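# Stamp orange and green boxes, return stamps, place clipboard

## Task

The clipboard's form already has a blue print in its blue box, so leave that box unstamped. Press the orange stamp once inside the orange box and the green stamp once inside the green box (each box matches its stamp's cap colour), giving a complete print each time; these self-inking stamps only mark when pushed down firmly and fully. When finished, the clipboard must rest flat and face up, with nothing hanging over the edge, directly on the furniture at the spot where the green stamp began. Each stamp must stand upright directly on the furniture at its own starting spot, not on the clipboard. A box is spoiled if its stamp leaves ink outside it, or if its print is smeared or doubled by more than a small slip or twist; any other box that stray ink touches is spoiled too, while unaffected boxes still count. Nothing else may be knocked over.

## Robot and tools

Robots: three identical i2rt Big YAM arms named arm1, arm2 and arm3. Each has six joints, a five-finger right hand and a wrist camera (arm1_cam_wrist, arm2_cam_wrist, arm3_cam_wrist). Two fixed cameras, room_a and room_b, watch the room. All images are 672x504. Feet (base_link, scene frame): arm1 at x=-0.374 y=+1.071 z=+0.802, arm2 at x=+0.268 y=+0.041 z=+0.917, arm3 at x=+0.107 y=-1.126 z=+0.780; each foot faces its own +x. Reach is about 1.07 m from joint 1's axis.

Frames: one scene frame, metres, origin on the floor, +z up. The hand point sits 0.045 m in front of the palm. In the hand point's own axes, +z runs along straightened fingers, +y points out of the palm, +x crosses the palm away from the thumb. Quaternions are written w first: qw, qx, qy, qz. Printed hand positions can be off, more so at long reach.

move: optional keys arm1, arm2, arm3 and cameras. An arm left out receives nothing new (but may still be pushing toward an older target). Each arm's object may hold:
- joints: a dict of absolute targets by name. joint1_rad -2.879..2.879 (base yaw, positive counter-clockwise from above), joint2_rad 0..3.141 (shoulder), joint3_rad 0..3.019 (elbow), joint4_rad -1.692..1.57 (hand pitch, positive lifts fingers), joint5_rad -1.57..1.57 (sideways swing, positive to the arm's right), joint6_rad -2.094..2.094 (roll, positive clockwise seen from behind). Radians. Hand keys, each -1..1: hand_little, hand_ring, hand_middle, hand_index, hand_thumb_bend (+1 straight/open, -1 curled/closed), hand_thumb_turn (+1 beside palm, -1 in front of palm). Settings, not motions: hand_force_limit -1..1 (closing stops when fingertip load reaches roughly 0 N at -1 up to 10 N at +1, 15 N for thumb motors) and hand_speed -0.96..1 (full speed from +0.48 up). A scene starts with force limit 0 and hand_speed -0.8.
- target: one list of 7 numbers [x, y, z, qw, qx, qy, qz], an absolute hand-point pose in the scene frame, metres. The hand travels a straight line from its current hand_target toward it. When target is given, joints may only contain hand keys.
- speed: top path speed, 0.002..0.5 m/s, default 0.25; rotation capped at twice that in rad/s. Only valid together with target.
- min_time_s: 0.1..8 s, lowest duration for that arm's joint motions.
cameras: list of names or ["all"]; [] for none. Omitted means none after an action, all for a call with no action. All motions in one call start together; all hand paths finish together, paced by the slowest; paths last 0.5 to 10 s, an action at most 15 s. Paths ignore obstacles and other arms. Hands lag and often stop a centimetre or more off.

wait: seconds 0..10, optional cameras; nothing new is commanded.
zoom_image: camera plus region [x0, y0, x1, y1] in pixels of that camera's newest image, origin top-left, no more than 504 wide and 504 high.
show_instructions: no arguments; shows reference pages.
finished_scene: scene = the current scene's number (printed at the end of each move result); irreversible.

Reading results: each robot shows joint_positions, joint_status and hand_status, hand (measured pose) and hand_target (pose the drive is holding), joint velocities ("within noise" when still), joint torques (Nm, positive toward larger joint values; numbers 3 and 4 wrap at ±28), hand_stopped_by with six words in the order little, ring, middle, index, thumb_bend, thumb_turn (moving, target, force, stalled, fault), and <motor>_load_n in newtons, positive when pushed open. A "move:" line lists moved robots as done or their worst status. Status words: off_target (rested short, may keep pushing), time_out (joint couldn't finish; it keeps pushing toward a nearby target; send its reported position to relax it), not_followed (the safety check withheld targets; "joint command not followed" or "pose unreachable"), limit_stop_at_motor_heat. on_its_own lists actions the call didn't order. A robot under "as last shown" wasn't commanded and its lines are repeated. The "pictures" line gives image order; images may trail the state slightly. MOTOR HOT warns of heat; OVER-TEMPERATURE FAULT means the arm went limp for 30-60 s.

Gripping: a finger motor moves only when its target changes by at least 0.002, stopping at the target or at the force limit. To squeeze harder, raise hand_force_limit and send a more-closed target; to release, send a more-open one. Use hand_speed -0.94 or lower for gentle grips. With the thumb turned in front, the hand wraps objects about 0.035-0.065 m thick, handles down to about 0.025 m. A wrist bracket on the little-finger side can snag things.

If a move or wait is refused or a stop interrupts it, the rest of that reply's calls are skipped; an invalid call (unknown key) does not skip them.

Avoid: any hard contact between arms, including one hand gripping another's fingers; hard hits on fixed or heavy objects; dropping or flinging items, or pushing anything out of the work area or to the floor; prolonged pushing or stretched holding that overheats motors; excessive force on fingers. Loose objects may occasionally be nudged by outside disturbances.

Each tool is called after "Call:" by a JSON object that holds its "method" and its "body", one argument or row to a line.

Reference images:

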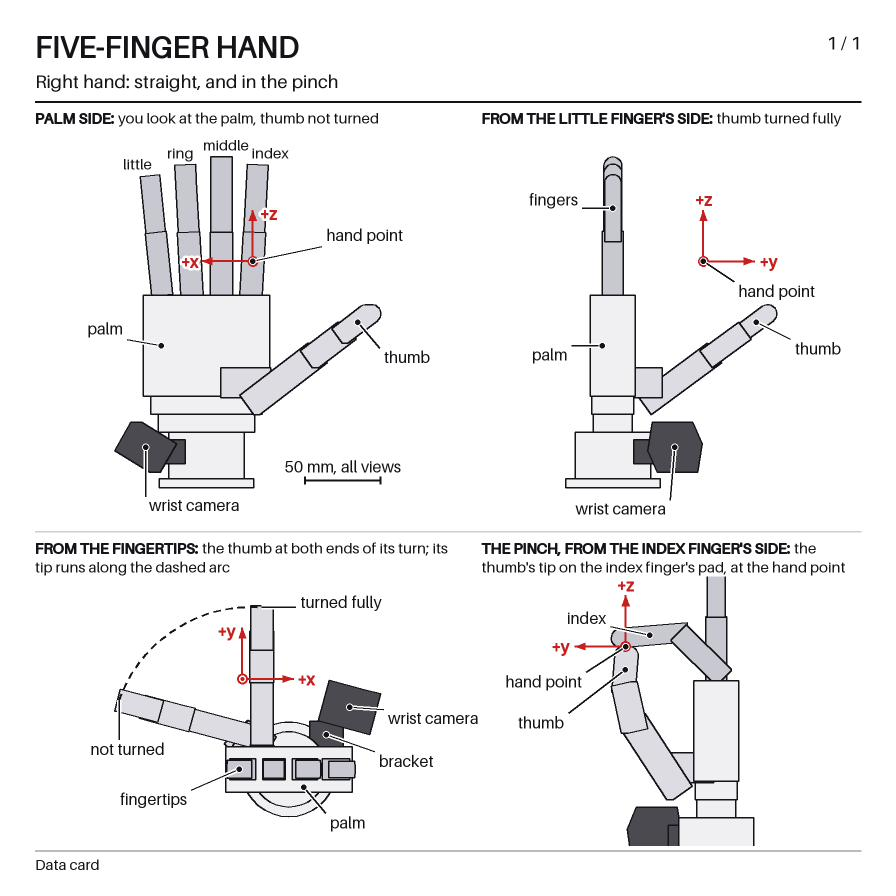

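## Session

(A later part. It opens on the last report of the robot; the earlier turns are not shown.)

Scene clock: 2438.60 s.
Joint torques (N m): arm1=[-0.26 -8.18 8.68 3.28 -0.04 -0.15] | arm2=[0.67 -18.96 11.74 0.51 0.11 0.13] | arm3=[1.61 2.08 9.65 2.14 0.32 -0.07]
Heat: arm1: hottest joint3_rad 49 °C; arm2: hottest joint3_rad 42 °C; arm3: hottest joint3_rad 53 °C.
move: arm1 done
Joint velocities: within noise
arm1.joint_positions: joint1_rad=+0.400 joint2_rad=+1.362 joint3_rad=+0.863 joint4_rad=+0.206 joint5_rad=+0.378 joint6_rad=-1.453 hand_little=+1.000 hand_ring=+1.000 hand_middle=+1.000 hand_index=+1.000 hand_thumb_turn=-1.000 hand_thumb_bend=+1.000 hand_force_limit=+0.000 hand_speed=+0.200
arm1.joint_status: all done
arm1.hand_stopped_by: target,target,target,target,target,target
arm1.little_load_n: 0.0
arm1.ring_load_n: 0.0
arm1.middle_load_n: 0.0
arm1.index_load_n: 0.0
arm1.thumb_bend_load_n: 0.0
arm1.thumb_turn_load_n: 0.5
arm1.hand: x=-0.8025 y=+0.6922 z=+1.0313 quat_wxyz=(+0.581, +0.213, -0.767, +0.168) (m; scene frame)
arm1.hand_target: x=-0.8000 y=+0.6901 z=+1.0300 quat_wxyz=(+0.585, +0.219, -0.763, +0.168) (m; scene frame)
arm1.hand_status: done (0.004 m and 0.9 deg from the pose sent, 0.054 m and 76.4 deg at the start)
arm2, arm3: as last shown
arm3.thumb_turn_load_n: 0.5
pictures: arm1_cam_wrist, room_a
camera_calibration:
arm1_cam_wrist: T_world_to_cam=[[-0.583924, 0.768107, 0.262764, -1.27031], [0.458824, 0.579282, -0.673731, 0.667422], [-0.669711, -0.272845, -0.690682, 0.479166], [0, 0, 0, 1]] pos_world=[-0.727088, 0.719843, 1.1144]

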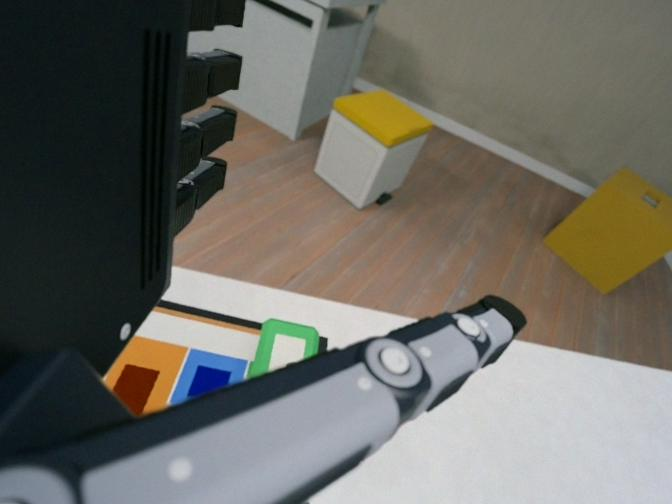

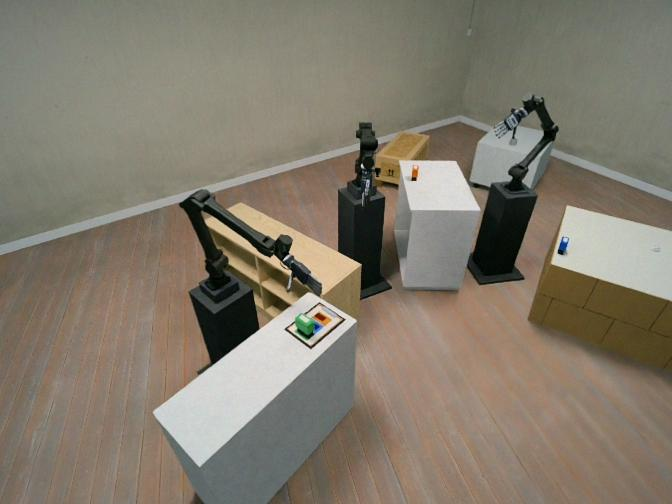

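Call:
{"method": "move", "body": {
  "arm1": {"target": [-0.818, 0.700, 0.93, 0.5852, 0.2187, -0.7626, 0.1678], "speed": 0.15},
  "cameras": ["arm1_cam_wrist", "room_a", "arm2_cam_wrist"]
}}

Call:
{"method": "zoom_image", "body": {
  "camera": "arm2_cam_wrist",
  "region": [130, 220, 330, 420]
}}

Scene clock: 2471.23 s.
Joint torques (N m): arm1=[-0.79 -8.12 7.56 3.32 -0.16 -0.13] | arm2=[0.67 -19.14 11.74 0.51 0.11 0.13] | arm3=[1.61 2.14 9.63 2.15 0.32 -0.06]
Heat: arm1: hottest joint3_rad 48 °C; arm2: hottest joint3_rad 42 °C; arm3: hottest joint3_rad 53 °C.
move: arm1 done
Joint velocities: within noise
arm1.joint_positions: joint1_rad=+0.366 joint2_rad=+1.546 joint3_rad=+0.743 joint4_rad=+0.528 joint5_rad=+0.335 joint6_rad=-1.468 hand_little=+1.000 hand_ring=+1.000 hand_middle=+1.000 hand_index=+1.000 hand_thumb_turn=-1.000 hand_thumb_bend=+1.000 hand_force_limit=+0.000 hand_speed=+0.200
arm1.joint_status: not commanded
arm1.hand_stopped_by: target,target,target,target,target,target
arm1.little_load_n: 0.0
arm1.ring_load_n: 0.0
arm1.middle_load_n: 0.0
arm1.index_load_n: 0.0
arm1.thumb_bend_load_n: 0.0
arm1.thumb_turn_load_n: 0.0
arm1.hand: x=-0.8147 y=+0.6971 z=+0.9385 quat_wxyz=(+0.585, +0.215, -0.762, +0.174) (m; scene frame)
arm1.hand_target: x=-0.8179 y=+0.7002 z=+0.9301 quat_wxyz=(+0.585, +0.219, -0.763, +0.168) (m; scene frame)
arm1.hand_status: done (0.010 m and 0.8 deg from the pose sent, 0.103 m and 0.9 deg at the start)
arm2, arm3: as last shown
arm3.thumb_turn_load_n: 0.0
pictures: arm1_cam_wrist, arm2_cam_wrist, room_a
camera_calibration:
arm1_cam_wrist: T_world_to_cam=[[-0.590235, 0.764105, 0.260318, -1.25686], [0.44616, 0.577546, -0.683653, 0.607876], [-0.672729, -0.287372, -0.681802, 0.407555], [0, 0, 0, 1]] pos_world=[-0.73888, 0.726418, 1.02063]
arm2_cam_wrist: T_world_to_cam=[[-0.471522, -0.881762, 0.0127196, -0.023343], [-0.658891, 0.361855, 0.659487, -1.1523], [-0.586114, 0.302582, -0.751608, 0.708524], [0, 0, 0, 1]] pos_world=[-0.354972, 0.181996, 1.29276]

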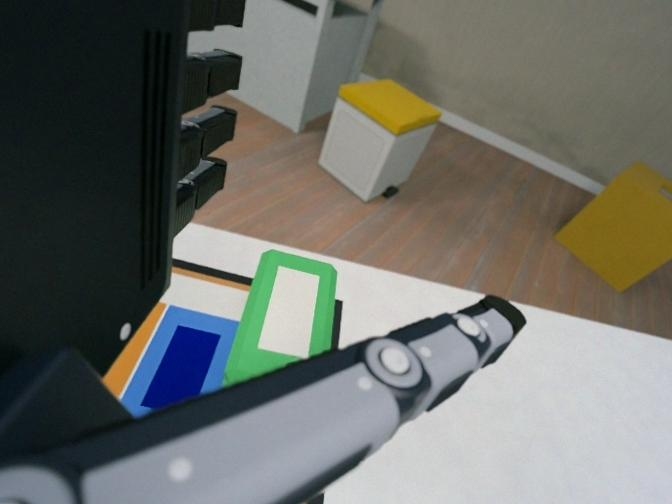

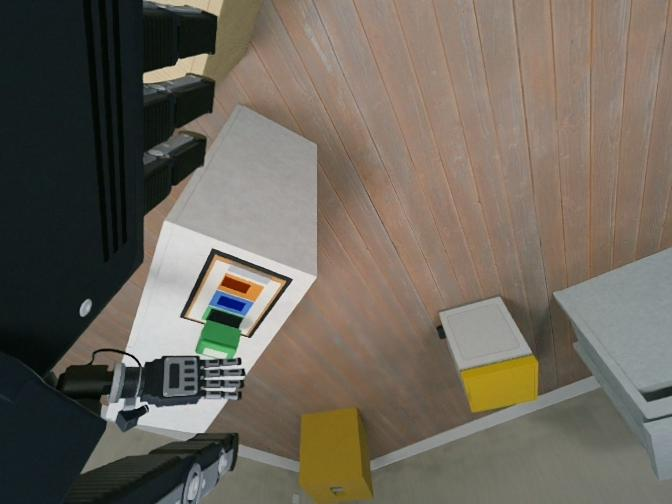

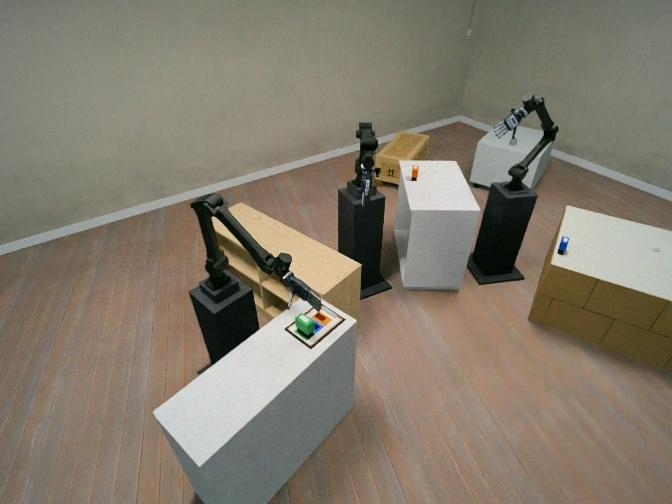

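Scaled by 2.520 from the camera's 672x504 image, which has a finer 960x720 frame.

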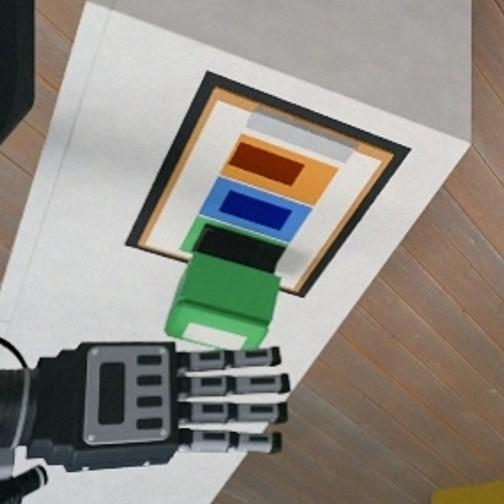

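Call:
{"method": "move", "body": {
  "arm1": {"target": [-0.8215, 0.6975, 0.875, 0.5852, 0.2187, -0.7626, 0.1678], "speed": 0.1},
  "cameras": ["arm1_cam_wrist", "room_a", "arm2_cam_wrist"]
}}

Call:
{"method": "zoom_image", "body": {
  "camera": "arm2_cam_wrist",
  "region": [130, 220, 330, 420]
}}

Call:
{"method": "zoom_image", "body": {
  "camera": "room_a",
  "region": [276, 286, 336, 346]
}}

Scene clock: 2490.23 s.
Joint torques (N m): arm1=[-1.44 -8.53 6.27 3.34 -0.21 -0.13] | arm2=[0.73 -19.08 11.73 0.49 0.11 0.13] | arm3=[1.67 2.08 9.63 2.15 0.32 -0.06]
Heat: arm1: hottest joint3_rad 48 °C; arm2: hottest joint3_rad 42 °C; arm3: hottest joint3_rad 53 °C.
move: arm1 off_target
Joint velocities: within noise
arm1.joint_positions: joint1_rad=+0.363 joint2_rad=+1.697 joint3_rad=+0.721 joint4_rad=+0.702 joint5_rad=+0.331 joint6_rad=-1.469 hand_little=+1.000 hand_ring=+1.000 hand_middle=+1.000 hand_index=+1.000 hand_thumb_turn=-1.000 hand_thumb_bend=+1.000 hand_force_limit=+0.000 hand_speed=+0.200
arm1.joint_status: not commanded
arm1.hand_stopped_by: target,target,target,target,target,target
arm1.little_load_n: 0.0
arm1.ring_load_n: 0.0
arm1.middle_load_n: 0.0
arm1.index_load_n: 0.0
arm1.thumb_bend_load_n: 0.0
arm1.thumb_turn_load_n: 0.5
arm1.hand: x=-0.8186 y=+0.6931 z=+0.8841 quat_wxyz=(+0.585, +0.215, -0.762, +0.174) (m; scene frame)
arm1.hand_target: x=-0.8213 y=+0.6976 z=+0.8752 quat_wxyz=(+0.585, +0.219, -0.763, +0.168) (m; scene frame)
arm1.hand_status: off_target (0.011 m and 0.8 deg from the pose sent, 0.064 m and 0.8 deg at the start)
arm2, arm3: as last shown
arm2.thumb_bend_load_n: -0.5
pictures: arm1_cam_wrist, arm2_cam_wrist, room_a
camera_calibration:
arm1_cam_wrist: T_world_to_cam=[[-0.590677, 0.763904, 0.259906, -1.24194], [0.445224, 0.577177, -0.684574, 0.575129], [-0.672961, -0.288646, -0.681034, 0.366688], [0, 0, 0, 1]] pos_world=[-0.74288, 0.722616, 0.966234]
arm2_cam_wrist: T_world_to_cam=[[-0.471522, -0.881762, 0.0127196, -0.023343], [-0.658891, 0.361855, 0.659487, -1.1523], [-0.586114, 0.302582, -0.751608, 0.708524], [0, 0, 0, 1]] pos_world=[-0.354972, 0.181996, 1.29276]

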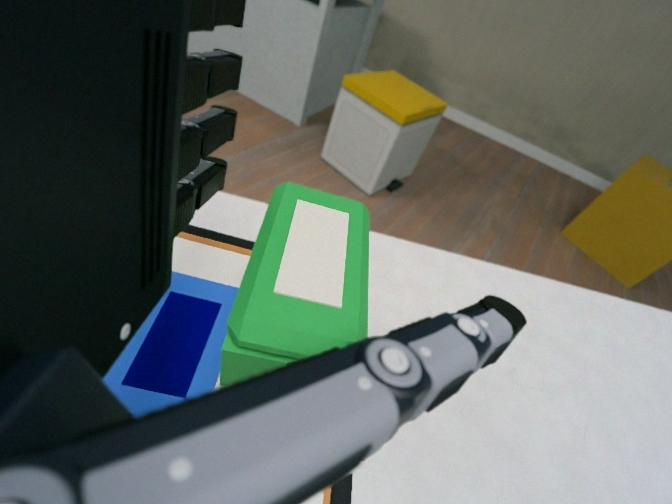

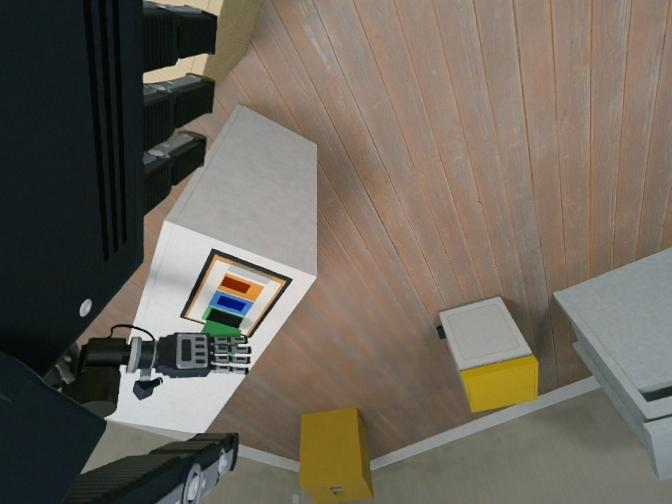

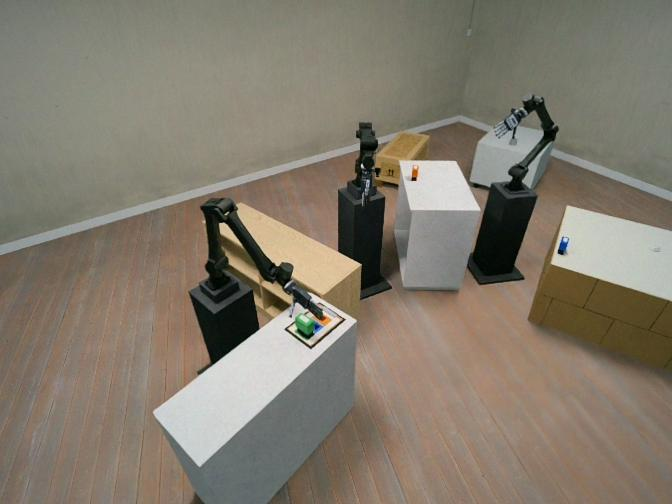

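Scaled by 2.520 from the camera's 672x504 image, which has a finer 960x720 frame.

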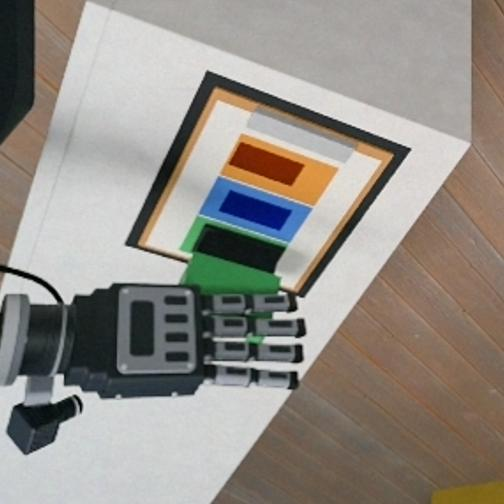

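Scaled by 8.400 from the camera's 672x504 image, which has a finer 960x720 frame.

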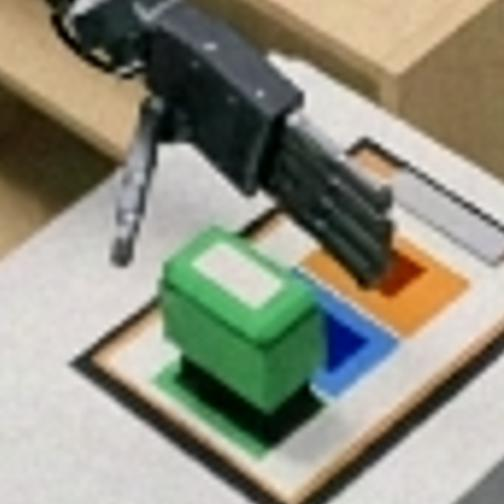

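Call:
{"method": "move", "body": {
  "arm1": {"target": [-0.823, 0.700, 0.824, 0.5852, 0.2187, -0.7626, 0.1678], "speed": 0.08},
  "cameras": ["arm1_cam_wrist", "room_a"]
}}

Call:
{"method": "zoom_image", "body": {
  "camera": "room_a",
  "region": [276, 286, 336, 346]
}}

Scene clock: 2499.10 s.
Joint torques (N m): arm1=[-1.67 -9.23 5.31 3.22 -0.17 -0.14] | arm2=[0.62 -19.08 11.75 0.51 0.11 0.13] | arm3=[1.67 2.14 9.63 2.14 0.33 -0.07]
Heat: arm1: hottest joint3_rad 48 °C; arm2: hottest joint3_rad 42 °C; arm3: hottest joint3_rad 53 °C.
move: arm1 off_target
Joint velocities: within noise
arm1.joint_positions: joint1_rad=+0.356 joint2_rad=+1.845 joint3_rad=+0.710 joint4_rad=+0.863 joint5_rad=+0.325 joint6_rad=-1.471 hand_little=+1.000 hand_ring=+1.000 hand_middle=+1.000 hand_index=+1.000 hand_thumb_turn=-1.000 hand_thumb_bend=+1.000 hand_force_limit=+0.000 hand_speed=+0.200
arm1.joint_status: not commanded
arm1.hand_stopped_by: target,target,target,target,target,target
arm1.little_load_n: 0.0
arm1.ring_load_n: 0.0
arm1.middle_load_n: 0.0
arm1.index_load_n: 0.0
arm1.thumb_bend_load_n: 0.0
arm1.thumb_turn_load_n: 0.5
arm1.hand: x=-0.8211 y=+0.6945 z=+0.8337 quat_wxyz=(+0.586, +0.215, -0.762, +0.175) (m; scene frame)
arm1.hand_target: x=-0.8227 y=+0.7001 z=+0.8241 quat_wxyz=(+0.585, +0.219, -0.763, +0.168) (m; scene frame)
arm1.hand_status: off_target (0.011 m and 0.9 deg from the pose sent, 0.061 m and 0.8 deg at the start)
arm2, arm3: as last shown
pictures: arm1_cam_wrist, room_a
camera_calibration:
arm1_cam_wrist: T_world_to_cam=[[-0.590288, 0.764349, 0.259482, -1.231], [0.444614, 0.576184, -0.685807, 0.542091], [-0.673705, -0.289454, -0.679955, 0.33009], [0, 0, 0, 1]] pos_world=[-0.745282, 0.724113, 0.915637]

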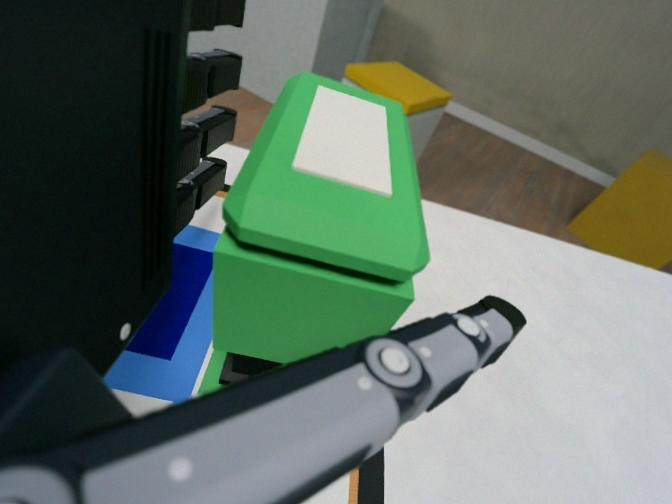

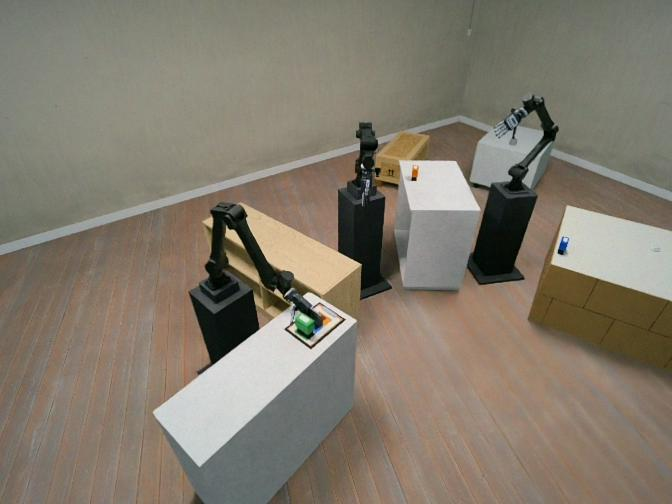

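Scaled by 8.400 from the camera's 672x504 image, which has a finer 960x720 frame.

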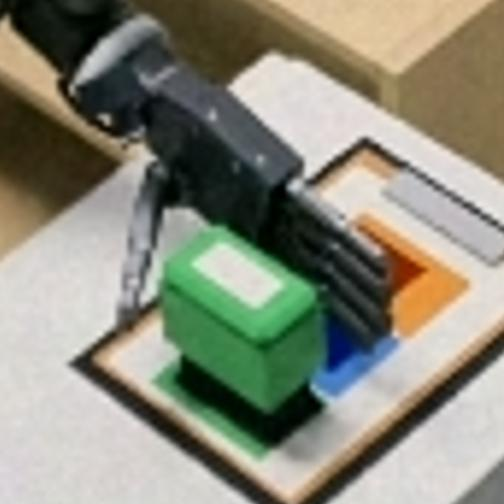

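Call:
{"method": "move", "body": {
  "arm1": {"target": [-0.8295, 0.7105, 0.824, 0.5852, 0.2187, -0.7626, 0.1678], "speed": 0.06, "joints": {"hand_speed": -0.9, "hand_force_limit": -0.7}},
  "cameras": ["arm1_cam_wrist", "room_a"]
}}

Call:
{"method": "zoom_image", "body": {
  "camera": "room_a",
  "region": [276, 286, 336, 346]
}}

Scene clock: 2511.80 s.
Joint torques (N m): arm1=[-1.26 -9.82 4.94 3.3 -0.15 -0.16] | arm2=[0.62 -19.02 11.73 0.49 0.11 0.13] | arm3=[1.61 2.14 9.63 2.17 0.32 -0.07]
Heat: arm1: hottest joint3_rad 47 °C; arm2: hottest joint3_rad 43 °C; arm3: hottest joint3_rad 53 °C.
move: arm1 done
Joint velocities: within noise
arm1.joint_positions: joint1_rad=+0.327 joint2_rad=+1.845 joint3_rad=+0.702 joint4_rad=+0.872 joint5_rad=+0.298 joint6_rad=-1.479 hand_little=+1.000 hand_ring=+1.000 hand_middle=+1.000 hand_index=+1.000 hand_thumb_turn=-1.000 hand_thumb_bend=+1.000 hand_force_limit=-0.700 hand_speed=-0.900
arm1.joint_status: all done
arm1.hand_stopped_by: target,target,target,target,target,target
arm1.little_load_n: 0.0
arm1.ring_load_n: 0.0
arm1.middle_load_n: 0.0
arm1.index_load_n: 0.0
arm1.thumb_bend_load_n: 0.0
arm1.thumb_turn_load_n: 0.0
arm1.hand: x=-0.8287 y=+0.7048 z=+0.8321 quat_wxyz=(+0.585, +0.215, -0.762, +0.174) (m; scene frame)
arm1.hand_target: x=-0.8293 y=+0.7105 z=+0.8241 quat_wxyz=(+0.585, +0.219, -0.763, +0.168) (m; scene frame)
arm1.hand_status: done (0.010 m and 0.8 deg from the pose sent, 0.020 m and 0.9 deg at the start)
arm2, arm3: as last shown
arm2.thumb_bend_load_n: 0.0
arm3.index_load_n: -0.5
pictures: arm1_cam_wrist, room_a
camera_calibration:
arm1_cam_wrist: T_world_to_cam=[[-0.589636, 0.764635, 0.260118, -1.24312], [0.446121, 0.576809, -0.684301, 0.537916], [-0.673279, -0.287444, -0.681228, 0.32688], [0, 0, 0, 1]] pos_world=[-0.752882, 0.734217, 0.914133]

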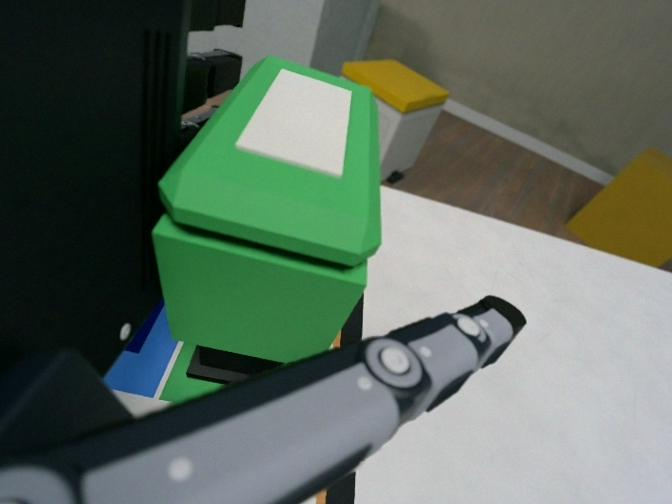

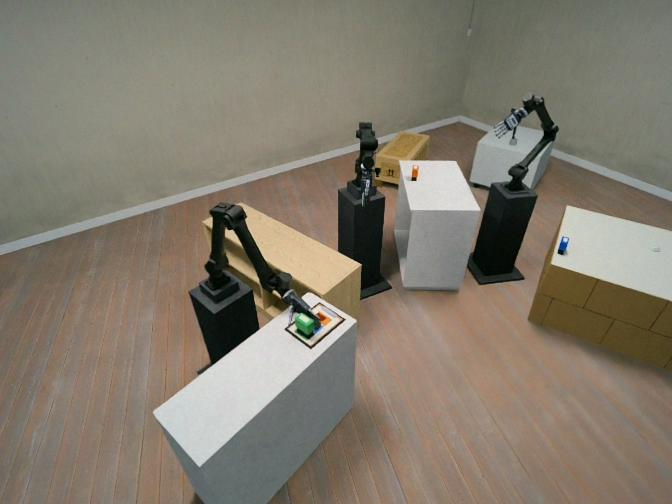

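Scaled by 8.400 from the camera's 672x504 image, which has a finer 960x720 frame.

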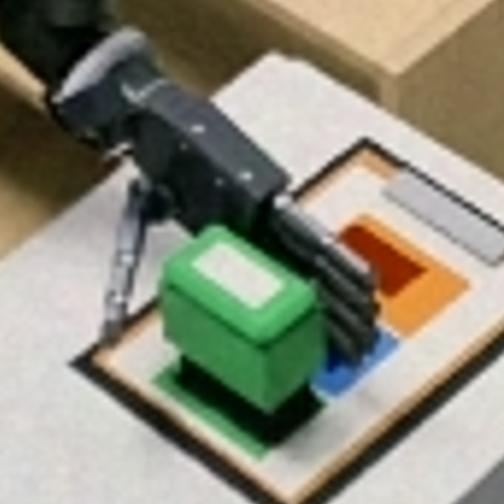

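Call:
{"method": "move", "body": {
  "arm1": {"joints": {"hand_little": 0.86, "hand_ring": 0.86, "hand_middle": 0.86, "hand_index": 0.86}},
  "cameras": []
}}

Call:
{"method": "move", "body": {
  "arm1": {"joints": {"hand_thumb_bend": -0.5, "hand_force_limit": -0.4, "hand_speed": -0.86}},
  "cameras": ["arm1_cam_wrist", "room_a"]
}}

Call:
{"method": "zoom_image", "body": {
  "camera": "room_a",
  "region": [276, 286, 336, 346]
}}

Scene clock: 2519.83 s.
Joint torques (N m): arm1=[-1.73 -9.52 4.85 3.55 -0.16 -0.13] | arm2=[0.62 -19.02 11.75 0.51 0.11 0.13] | arm3=[1.61 2.08 9.63 2.17 0.32 -0.07]
Heat: arm1: hottest joint3_rad 47 °C; arm2: hottest joint3_rad 43 °C; arm3: hottest joint3_rad 53 °C.
move: arm1 done
Joint velocities: within noise
arm1.joint_positions: joint1_rad=+0.327 joint2_rad=+1.845 joint3_rad=+0.702 joint4_rad=+0.872 joint5_rad=+0.298 joint6_rad=-1.479 hand_little=+0.860 hand_ring=+0.860 hand_middle=+0.860 hand_index=+0.860 hand_thumb_turn=-1.000 hand_thumb_bend=+1.000 hand_force_limit=-0.700 hand_speed=-0.900
arm1.joint_status: all done
arm1.hand_stopped_by: target,target,target,target,target,target
arm1.little_load_n: 0.0
arm1.ring_load_n: 0.0
arm1.middle_load_n: 0.0
arm1.index_load_n: 0.0
arm1.thumb_bend_load_n: 0.0
arm1.thumb_turn_load_n: 0.0
arm1.hand: x=-0.8287 y=+0.7047 z=+0.8322 quat_wxyz=(+0.585, +0.215, -0.762, +0.174) (m; scene frame)
arm1.hand_target: x=-0.8293 y=+0.7104 z=+0.8242 quat_wxyz=(+0.585, +0.219, -0.763, +0.168) (m; scene frame)
arm1.hand_status: not commanded
arm2.joint_positions: joint1_rad=-0.491 joint2_rad=+1.993 joint3_rad=+2.251 joint4_rad=-1.672 joint5_rad=+0.007 joint6_rad=+2.038 hand_little=+1.000 hand_ring=+1.000 hand_middle=+1.000 hand_index=+1.000 hand_thumb_turn=+1.000 hand_thumb_bend=+1.000 hand_force_limit=+0.000 hand_speed=+0.000
arm2.joint_status: not commanded
arm2.hand_stopped_by: target,target,target,target,target,target
arm2.little_load_n: 0.0
arm2.ring_load_n: 0.0
arm2.middle_load_n: 0.0
arm2.index_load_n: 0.0
arm2.thumb_bend_load_n: -0.5
arm2.thumb_turn_load_n: 0.0
arm2.hand: x=-0.4156 y=+0.2177 z=+1.2041 quat_wxyz=(+0.000, -0.923, +0.377, +0.077) (m; scene frame)
arm2.hand_target: x=-0.4174 y=+0.2255 z=+1.2222 quat_wxyz=(-0.001, -0.918, +0.386, +0.093) (m; scene frame)
arm2.hand_status: not commanded
arm3.joint_positions: joint1_rad=-1.135 joint2_rad=+0.623 joint3_rad=+1.325 joint4_rad=-1.315 joint5_rad=+0.235 joint6_rad=-0.972 hand_little=+1.000 hand_ring=+1.000 hand_middle=+1.000 hand_index=+1.000 hand_thumb_turn=+1.000 hand_thumb_bend=+1.000 hand_force_limit=+0.000 hand_speed=-0.800
arm3.joint_status: not commanded
arm3.hand_stopped_by: target,target,target,target,target,target
arm3.little_load_n: 0.0
arm3.ring_load_n: 0.0
arm3.middle_load_n: 0.0
arm3.index_load_n: 0.0
arm3.thumb_bend_load_n: 0.0
arm3.thumb_turn_load_n: 0.0
arm3.hand: x=+0.1120 y=-0.8916 z=+1.2368 quat_wxyz=(-0.398, +0.738, +0.486, +0.246) (m; scene frame)
arm3.hand_target: x=+0.1085 y=-0.8916 z=+1.2504 quat_wxyz=(-0.414, +0.730, +0.485, +0.247) (m; scene frame)
arm3.hand_status: not commanded
pictures: none
No camera images: "cameras" was empty.

Scene clock: 2526.07 s.
Joint torques (N m): arm1=[-1.14 -9.29 4.89 3.34 -0.2 -0.11] | arm2=[0.73 -19.02 11.77 0.5 0.11 0.13] | arm3=[1.55 2.08 9.63 2.14 0.32 -0.07]
Heat: arm1: hottest joint3_rad 47 °C; arm2: hottest joint3_rad 43 °C; arm3: hottest joint3_rad 53 °C.
move: arm1 off_target
Joint velocities: within noise
arm1.joint_positions: joint1_rad=+0.327 joint2_rad=+1.845 joint3_rad=+0.702 joint4_rad=+0.872 joint5_rad=+0.298 joint6_rad=-1.480 hand_little=+0.860 hand_ring=+0.860 hand_middle=+0.860 hand_index=+0.860 hand_thumb_turn=-1.000 hand_thumb_bend=+0.415 hand_force_limit=-0.400 hand_speed=-0.860
arm1.joint_status: hand_thumb_bend off_target (ended at +0.415, target -0.500); the others done
arm1.hand_stopped_by: target,target,target,target,force,target
arm1.little_load_n: 0.0
arm1.ring_load_n: 0.0
arm1.middle_load_n: 0.0
arm1.index_load_n: 1.0
arm1.thumb_bend_load_n: 4.5
arm1.thumb_turn_load_n: 0.5
arm1.hand: x=-0.8289 y=+0.7049 z=+0.8322 quat_wxyz=(+0.586, +0.215, -0.762, +0.174) (m; scene frame)
arm1.hand_target: x=-0.8294 y=+0.7105 z=+0.8242 quat_wxyz=(+0.585, +0.219, -0.763, +0.168) (m; scene frame)
arm1.hand_status: not commanded
arm2, arm3: as last shown
arm2.thumb_bend_load_n: 0.0
pictures: arm1_cam_wrist, room_a
camera_calibration:
arm1_cam_wrist: T_world_to_cam=[[-0.589671, 0.76431, 0.260995, -1.24385], [0.44543, 0.57733, -0.684312, 0.537179], [-0.673706, -0.287264, -0.680881, 0.326041], [0, 0, 0, 1]] pos_world=[-0.753083, 0.734218, 0.914232]

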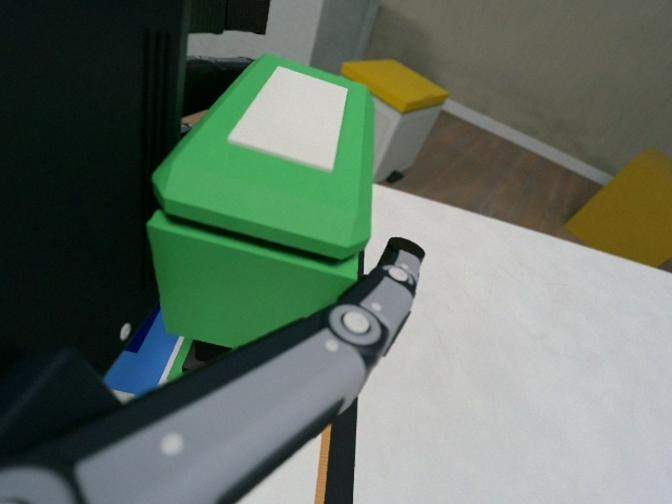

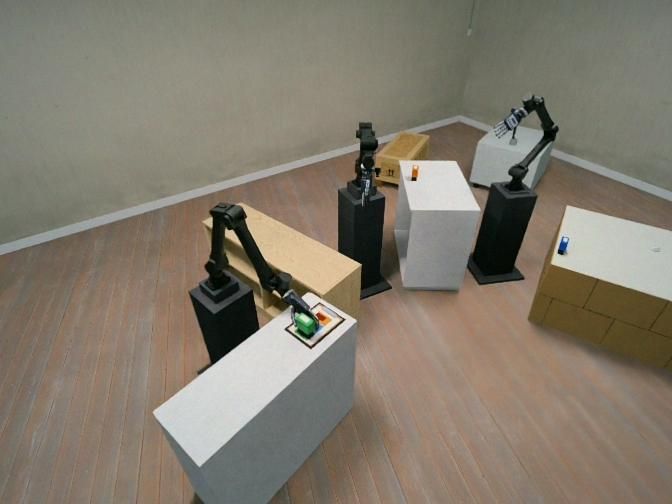

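Scaled by 8.400 from the camera's 672x504 image, which has a finer 960x720 frame.

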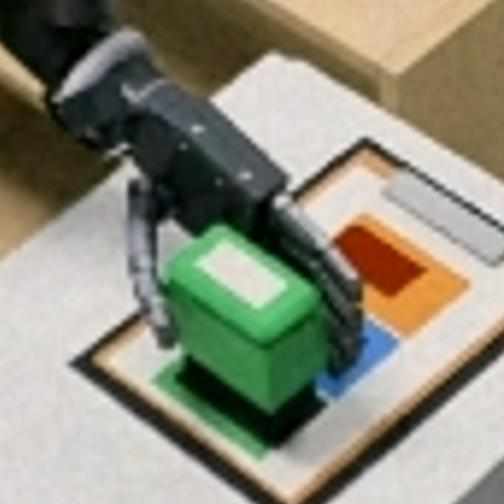

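Call:
{"method": "move", "body": {
  "arm1": {"joints": {"hand_thumb_bend": -0.7, "hand_force_limit": 0.8, "hand_speed": -0.88}},
  "cameras": ["arm1_cam_wrist", "room_a"]
}}

Call:
{"method": "zoom_image", "body": {
  "camera": "room_a",
  "region": [276, 286, 336, 346]
}}

Scene clock: 2530.37 s.
Joint torques (N m): arm1=[-1.2 -9.64 4.92 3.34 -0.18 -0.13] | arm2=[0.62 -19.02 11.77 0.51 0.11 0.13] | arm3=[1.55 2.08 9.63 2.15 0.32 -0.07]
Heat: arm1: hottest joint3_rad 46 °C; arm2: hottest joint3_rad 43 °C; arm3: hottest joint3_rad 53 °C.
move: arm1 off_target
Joint velocities: within noise
arm1.joint_positions: joint1_rad=+0.327 joint2_rad=+1.845 joint3_rad=+0.702 joint4_rad=+0.872 joint5_rad=+0.298 joint6_rad=-1.480 hand_little=+0.860 hand_ring=+0.860 hand_middle=+0.860 hand_index=+0.860 hand_thumb_turn=-1.000 hand_thumb_bend=+0.374 hand_force_limit=+0.800 hand_speed=-0.880
arm1.joint_status: hand_thumb_bend off_target (ended at +0.374, target -0.700); the others done
arm1.hand_stopped_by: target,target,target,target,force,target
arm1.little_load_n: 0.0
arm1.ring_load_n: 0.0
arm1.middle_load_n: 0.0
arm1.index_load_n: 2.0
arm1.thumb_bend_load_n: 13.0
arm1.thumb_turn_load_n: 1.5
arm1.hand: x=-0.8289 y=+0.7049 z=+0.8322 quat_wxyz=(+0.586, +0.215, -0.762, +0.174) (m; scene frame)
arm1.hand_target: x=-0.8294 y=+0.7105 z=+0.8242 quat_wxyz=(+0.585, +0.219, -0.763, +0.168) (m; scene frame)
arm1.hand_status: not commanded
arm2, arm3: as last shown
pictures: arm1_cam_wrist, room_a
camera_calibration:
arm1_cam_wrist: T_world_to_cam=[[-0.589671, 0.76431, 0.260995, -1.24385], [0.44543, 0.57733, -0.684312, 0.537179], [-0.673706, -0.287264, -0.680881, 0.326041], [0, 0, 0, 1]] pos_world=[-0.753083, 0.734218, 0.914232]

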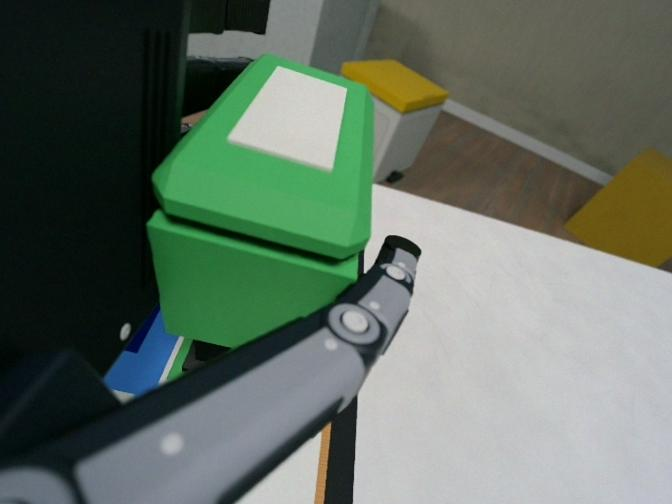

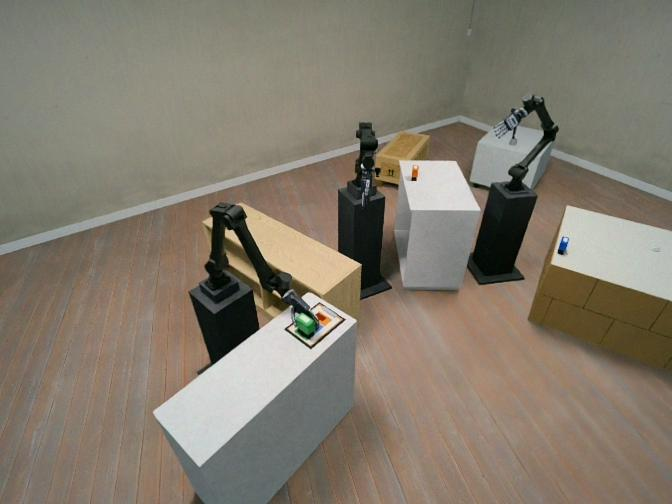

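Scaled by 8.400 from the camera's 672x504 image, which has a finer 960x720 frame.

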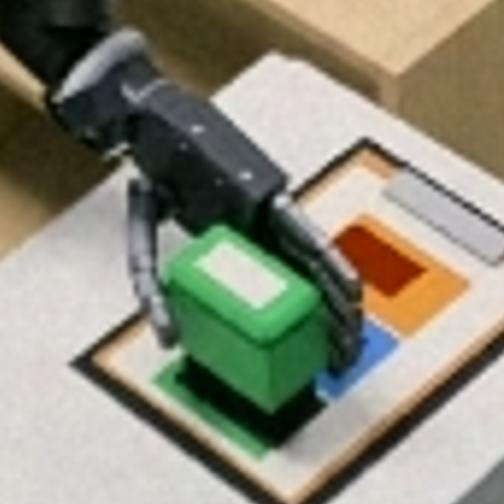

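Call:
{"method": "move", "body": {
  "arm1": {"target": [-0.8294, 0.7105, 0.88, 0.5852, 0.2187, -0.7626, 0.1678], "speed": 0.1},
  "cameras": ["arm1_cam_wrist", "room_a", "arm2_cam_wrist"]
}}

Call:
{"method": "zoom_image", "body": {
  "camera": "room_a",
  "region": [276, 286, 336, 346]
}}

Call:
{"method": "zoom_image", "body": {
  "camera": "arm2_cam_wrist",
  "region": [130, 220, 330, 420]
}}

Scene clock: 2535.93 s.
Joint torques (N m): arm1=[-1.32 -12.51 7.25 1.89 -0.1 -0.11] | arm2=[0.73 -19.08 11.75 0.54 0.11 0.13] | arm3=[1.55 2.2 9.63 2.15 0.32 -0.06]
Heat: arm1: hottest joint3_rad 46 °C; arm2: hottest joint3_rad 43 °C; arm3: hottest joint3_rad 53 °C.
move: arm1 off_target
Joint velocities: within noise
arm1.joint_positions: joint1_rad=+0.327 joint2_rad=+1.713 joint3_rad=+0.696 joint4_rad=+0.727 joint5_rad=+0.297 joint6_rad=-1.480 hand_little=+0.860 hand_ring=+0.860 hand_middle=+0.860 hand_index=+0.860 hand_thumb_turn=-1.000 hand_thumb_bend=+0.374 hand_force_limit=+0.800 hand_speed=-0.880
arm1.joint_status: not commanded
arm1.hand_stopped_by: target,target,target,target,force,target
arm1.little_load_n: 0.0
arm1.ring_load_n: -0.5
arm1.middle_load_n: 0.0
arm1.index_load_n: 2.0
arm1.thumb_bend_load_n: 12.5
arm1.thumb_turn_load_n: 2.5
arm1.hand: x=-0.8246 y=+0.7100 z=+0.8691 quat_wxyz=(+0.579, +0.219, -0.767, +0.169) (m; scene frame)
arm1.hand_target: x=-0.8293 y=+0.7105 z=+0.8799 quat_wxyz=(+0.585, +0.219, -0.763, +0.168) (m; scene frame)
arm1.hand_status: off_target (0.012 m and 0.9 deg from the pose sent, 0.048 m and 0.8 deg at the start)
arm2, arm3: as last shown
pictures: arm1_cam_wrist, arm2_cam_wrist, room_a
camera_calibration:
arm1_cam_wrist: T_world_to_cam=[[-0.593728, 0.759802, 0.264932, -1.25843], [0.453895, 0.588101, -0.669415, 0.543932], [-0.664429, -0.277199, -0.694042, 0.367526], [0, 0, 0, 1]] pos_world=[-0.749857, 0.738147, 0.952593]
arm2_cam_wrist: T_world_to_cam=[[-0.471522, -0.881762, 0.0127196, -0.023343], [-0.658891, 0.361855, 0.659487, -1.1523], [-0.586114, 0.302582, -0.751608, 0.708524], [0, 0, 0, 1]] pos_world=[-0.354972, 0.181996, 1.29276]

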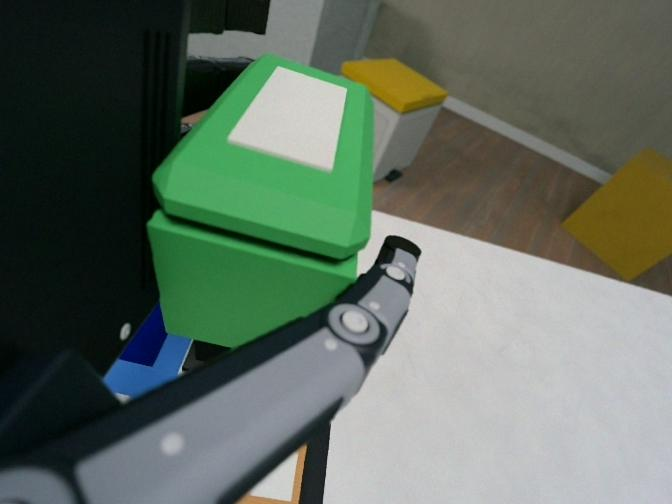

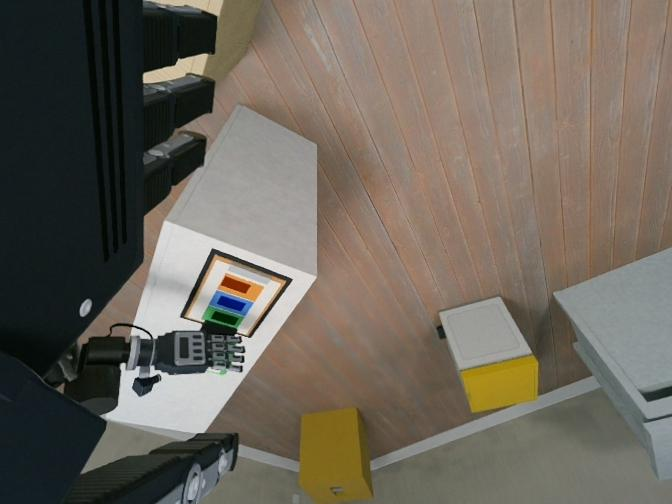

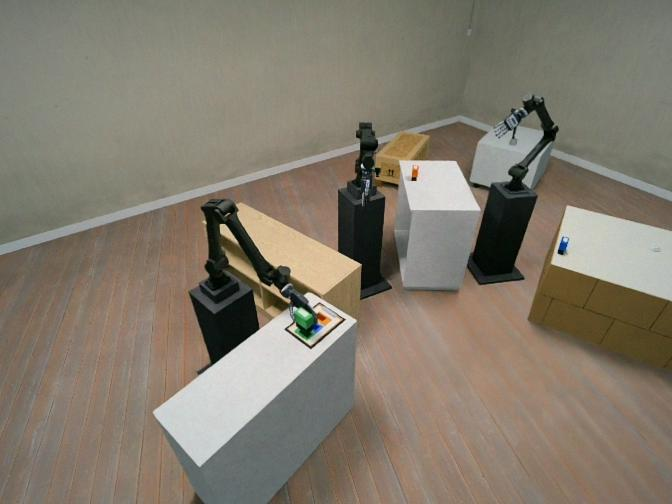

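Scaled by 8.400 from the camera's 672x504 image, which has a finer 960x720 frame.

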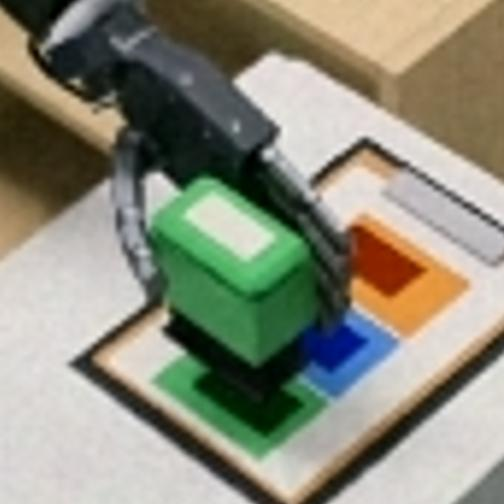

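Scaled by 2.520 from the camera's 672x504 image, which has a finer 960x720 frame.

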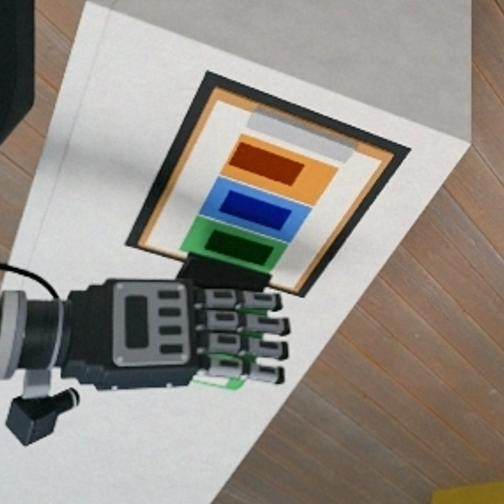

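Call:
{"method": "move", "body": {
  "arm1": {"target": [-0.835, 0.722, 0.93, 0.5852, 0.2187, -0.7626, 0.1678], "speed": 0.15},
  "cameras": []
}}

Call:
{"method": "move", "body": {
  "arm1": {"target": [-0.905, 0.853, 0.91, 0.5852, 0.2187, -0.7626, 0.1678], "speed": 0.15},
  "cameras": ["room_a", "arm2_cam_wrist"]
}}

Call:
{"method": "zoom_image", "body": {
  "camera": "arm2_cam_wrist",
  "region": [120, 230, 330, 440]
}}

Call:
{"method": "zoom_image", "body": {
  "camera": "room_a",
  "region": [256, 286, 346, 376]
}}

Scene clock: 2542.00 s.
Joint torques (N m): arm1=[-1.2 -10.7 9.33 1.91 -0.15 -0.17] | arm2=[0.67 -19.02 11.77 0.49 0.1 0.13] | arm3=[1.61 2.08 9.65 2.15 0.33 -0.07]
Heat: arm1: hottest joint3_rad 46 °C; arm2: hottest joint3_rad 43 °C; arm3: hottest joint3_rad 53 °C.
move: arm1 off_target
Joint velocities: within noise
arm1.joint_positions: joint1_rad=+0.299 joint2_rad=+1.569 joint3_rad=+0.696 joint4_rad=+0.569 joint5_rad=+0.271 joint6_rad=-1.482 hand_little=+0.860 hand_ring=+0.860 hand_middle=+0.860 hand_index=+0.860 hand_thumb_turn=-1.000 hand_thumb_bend=+0.374 hand_force_limit=+0.800 hand_speed=-0.880
arm1.joint_status: not commanded
arm1.hand_stopped_by: target,target,target,target,force,target
arm1.little_load_n: 0.0
arm1.ring_load_n: 0.0
arm1.middle_load_n: 0.0
arm1.index_load_n: 2.0
arm1.thumb_bend_load_n: 12.5
arm1.thumb_turn_load_n: 2.5
arm1.hand: x=-0.8260 y=+0.7257 z=+0.9113 quat_wxyz=(+0.573, +0.219, -0.772, +0.168) (m; scene frame)
arm1.hand_target: x=-0.8347 y=+0.7224 z=+0.9300 quat_wxyz=(+0.585, +0.218, -0.763, +0.168) (m; scene frame)
arm1.hand_status: off_target (0.021 m and 1.7 deg from the pose sent, 0.063 m and 0.9 deg at the start)
arm2, arm3: as last shown
arm3.ring_load_n: -0.5
pictures: none
No camera images: "cameras" was empty.

Scene clock: 2543.73 s.
Joint torques (N m): arm1=[-0.26 -9.88 7.04 3.88 -0.25 -0.19] | arm2=[0.67 -19.08 11.77 0.53 0.11 0.13] | arm3=[1.67 2.08 9.63 2.14 0.32 -0.06]
Heat: arm1: hottest joint3_rad 46 °C; arm2: hottest joint3_rad 43 °C; arm3: hottest joint3_rad 53 °C.
move: arm1 off_target
Joint velocities: within noise
arm1.joint_positions: joint1_rad=-0.072 joint2_rad=+1.560 joint3_rad=+0.639 joint4_rad=+0.619 joint5_rad=-0.085 joint6_rad=-1.579 hand_little=+0.860 hand_ring=+0.860 hand_middle=+0.860 hand_index=+0.860 hand_thumb_turn=-1.000 hand_thumb_bend=+0.374 hand_force_limit=+0.800 hand_speed=-0.880
arm1.joint_status: not commanded
arm1.hand_stopped_by: target,target,target,target,force,target
arm1.little_load_n: 0.0
arm1.ring_load_n: 0.0
arm1.middle_load_n: 0.0
arm1.index_load_n: 1.5
arm1.thumb_bend_load_n: 12.5
arm1.thumb_turn_load_n: 2.5
arm1.hand: x=-0.9007 y=+0.8523 z=+0.8981 quat_wxyz=(+0.569, +0.215, -0.775, +0.170) (m; scene frame)
arm1.hand_target: x=-0.9048 y=+0.8531 z=+0.9099 quat_wxyz=(+0.585, +0.219, -0.763, +0.168) (m; scene frame)
arm1.hand_status: off_target (0.013 m and 2.5 deg from the pose sent, 0.150 m and 1.7 deg at the start)
arm2, arm3: as last shown
arm3.ring_load_n: 0.0
pictures: arm2_cam_wrist, room_a
camera_calibration:
arm2_cam_wrist: T_world_to_cam=[[-0.471522, -0.881762, 0.0127196, -0.023343], [-0.658891, 0.361855, 0.659487, -1.1523], [-0.586114, 0.302582, -0.751608, 0.708524], [0, 0, 0, 1]] pos_world=[-0.354972, 0.181996, 1.29276]

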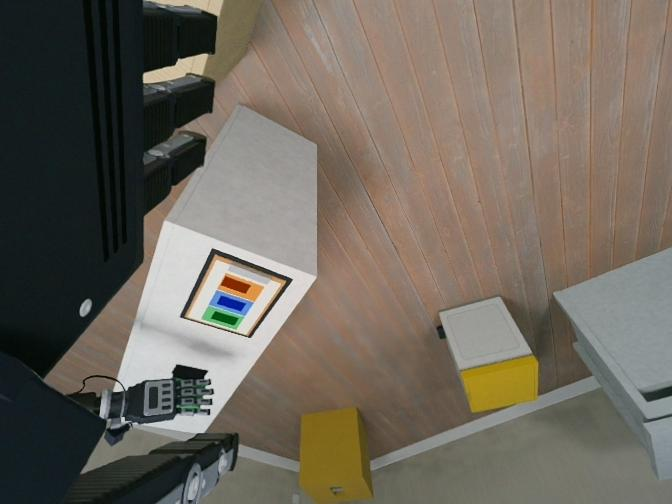

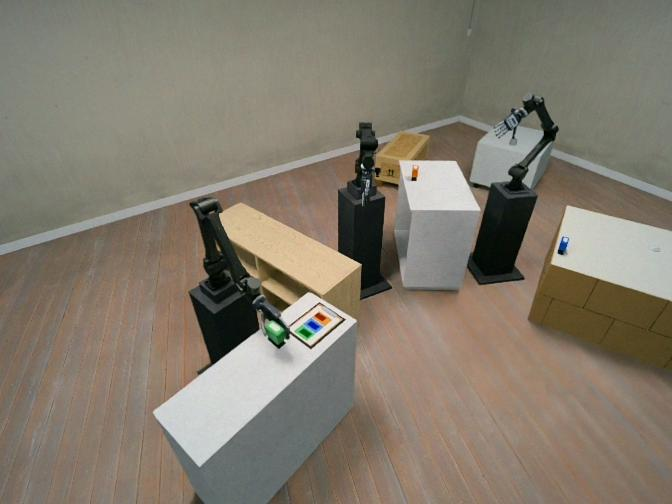

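Scaled by 2.400 from the camera's 672x504 image, which has a finer 960x720 frame.

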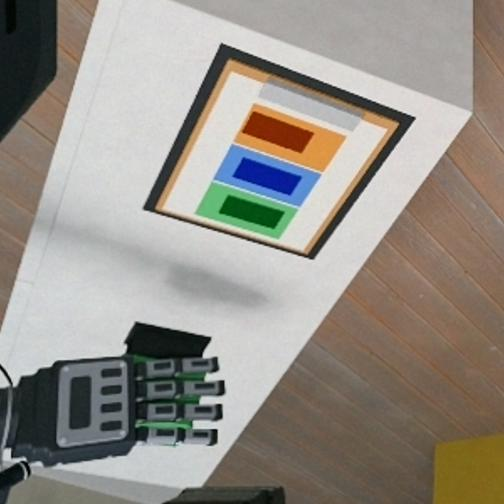

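Scaled by 5.600 from the camera's 672x504 image, which has a finer 960x720 frame.

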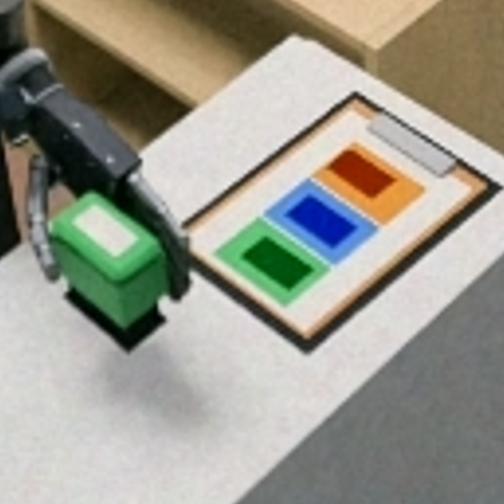

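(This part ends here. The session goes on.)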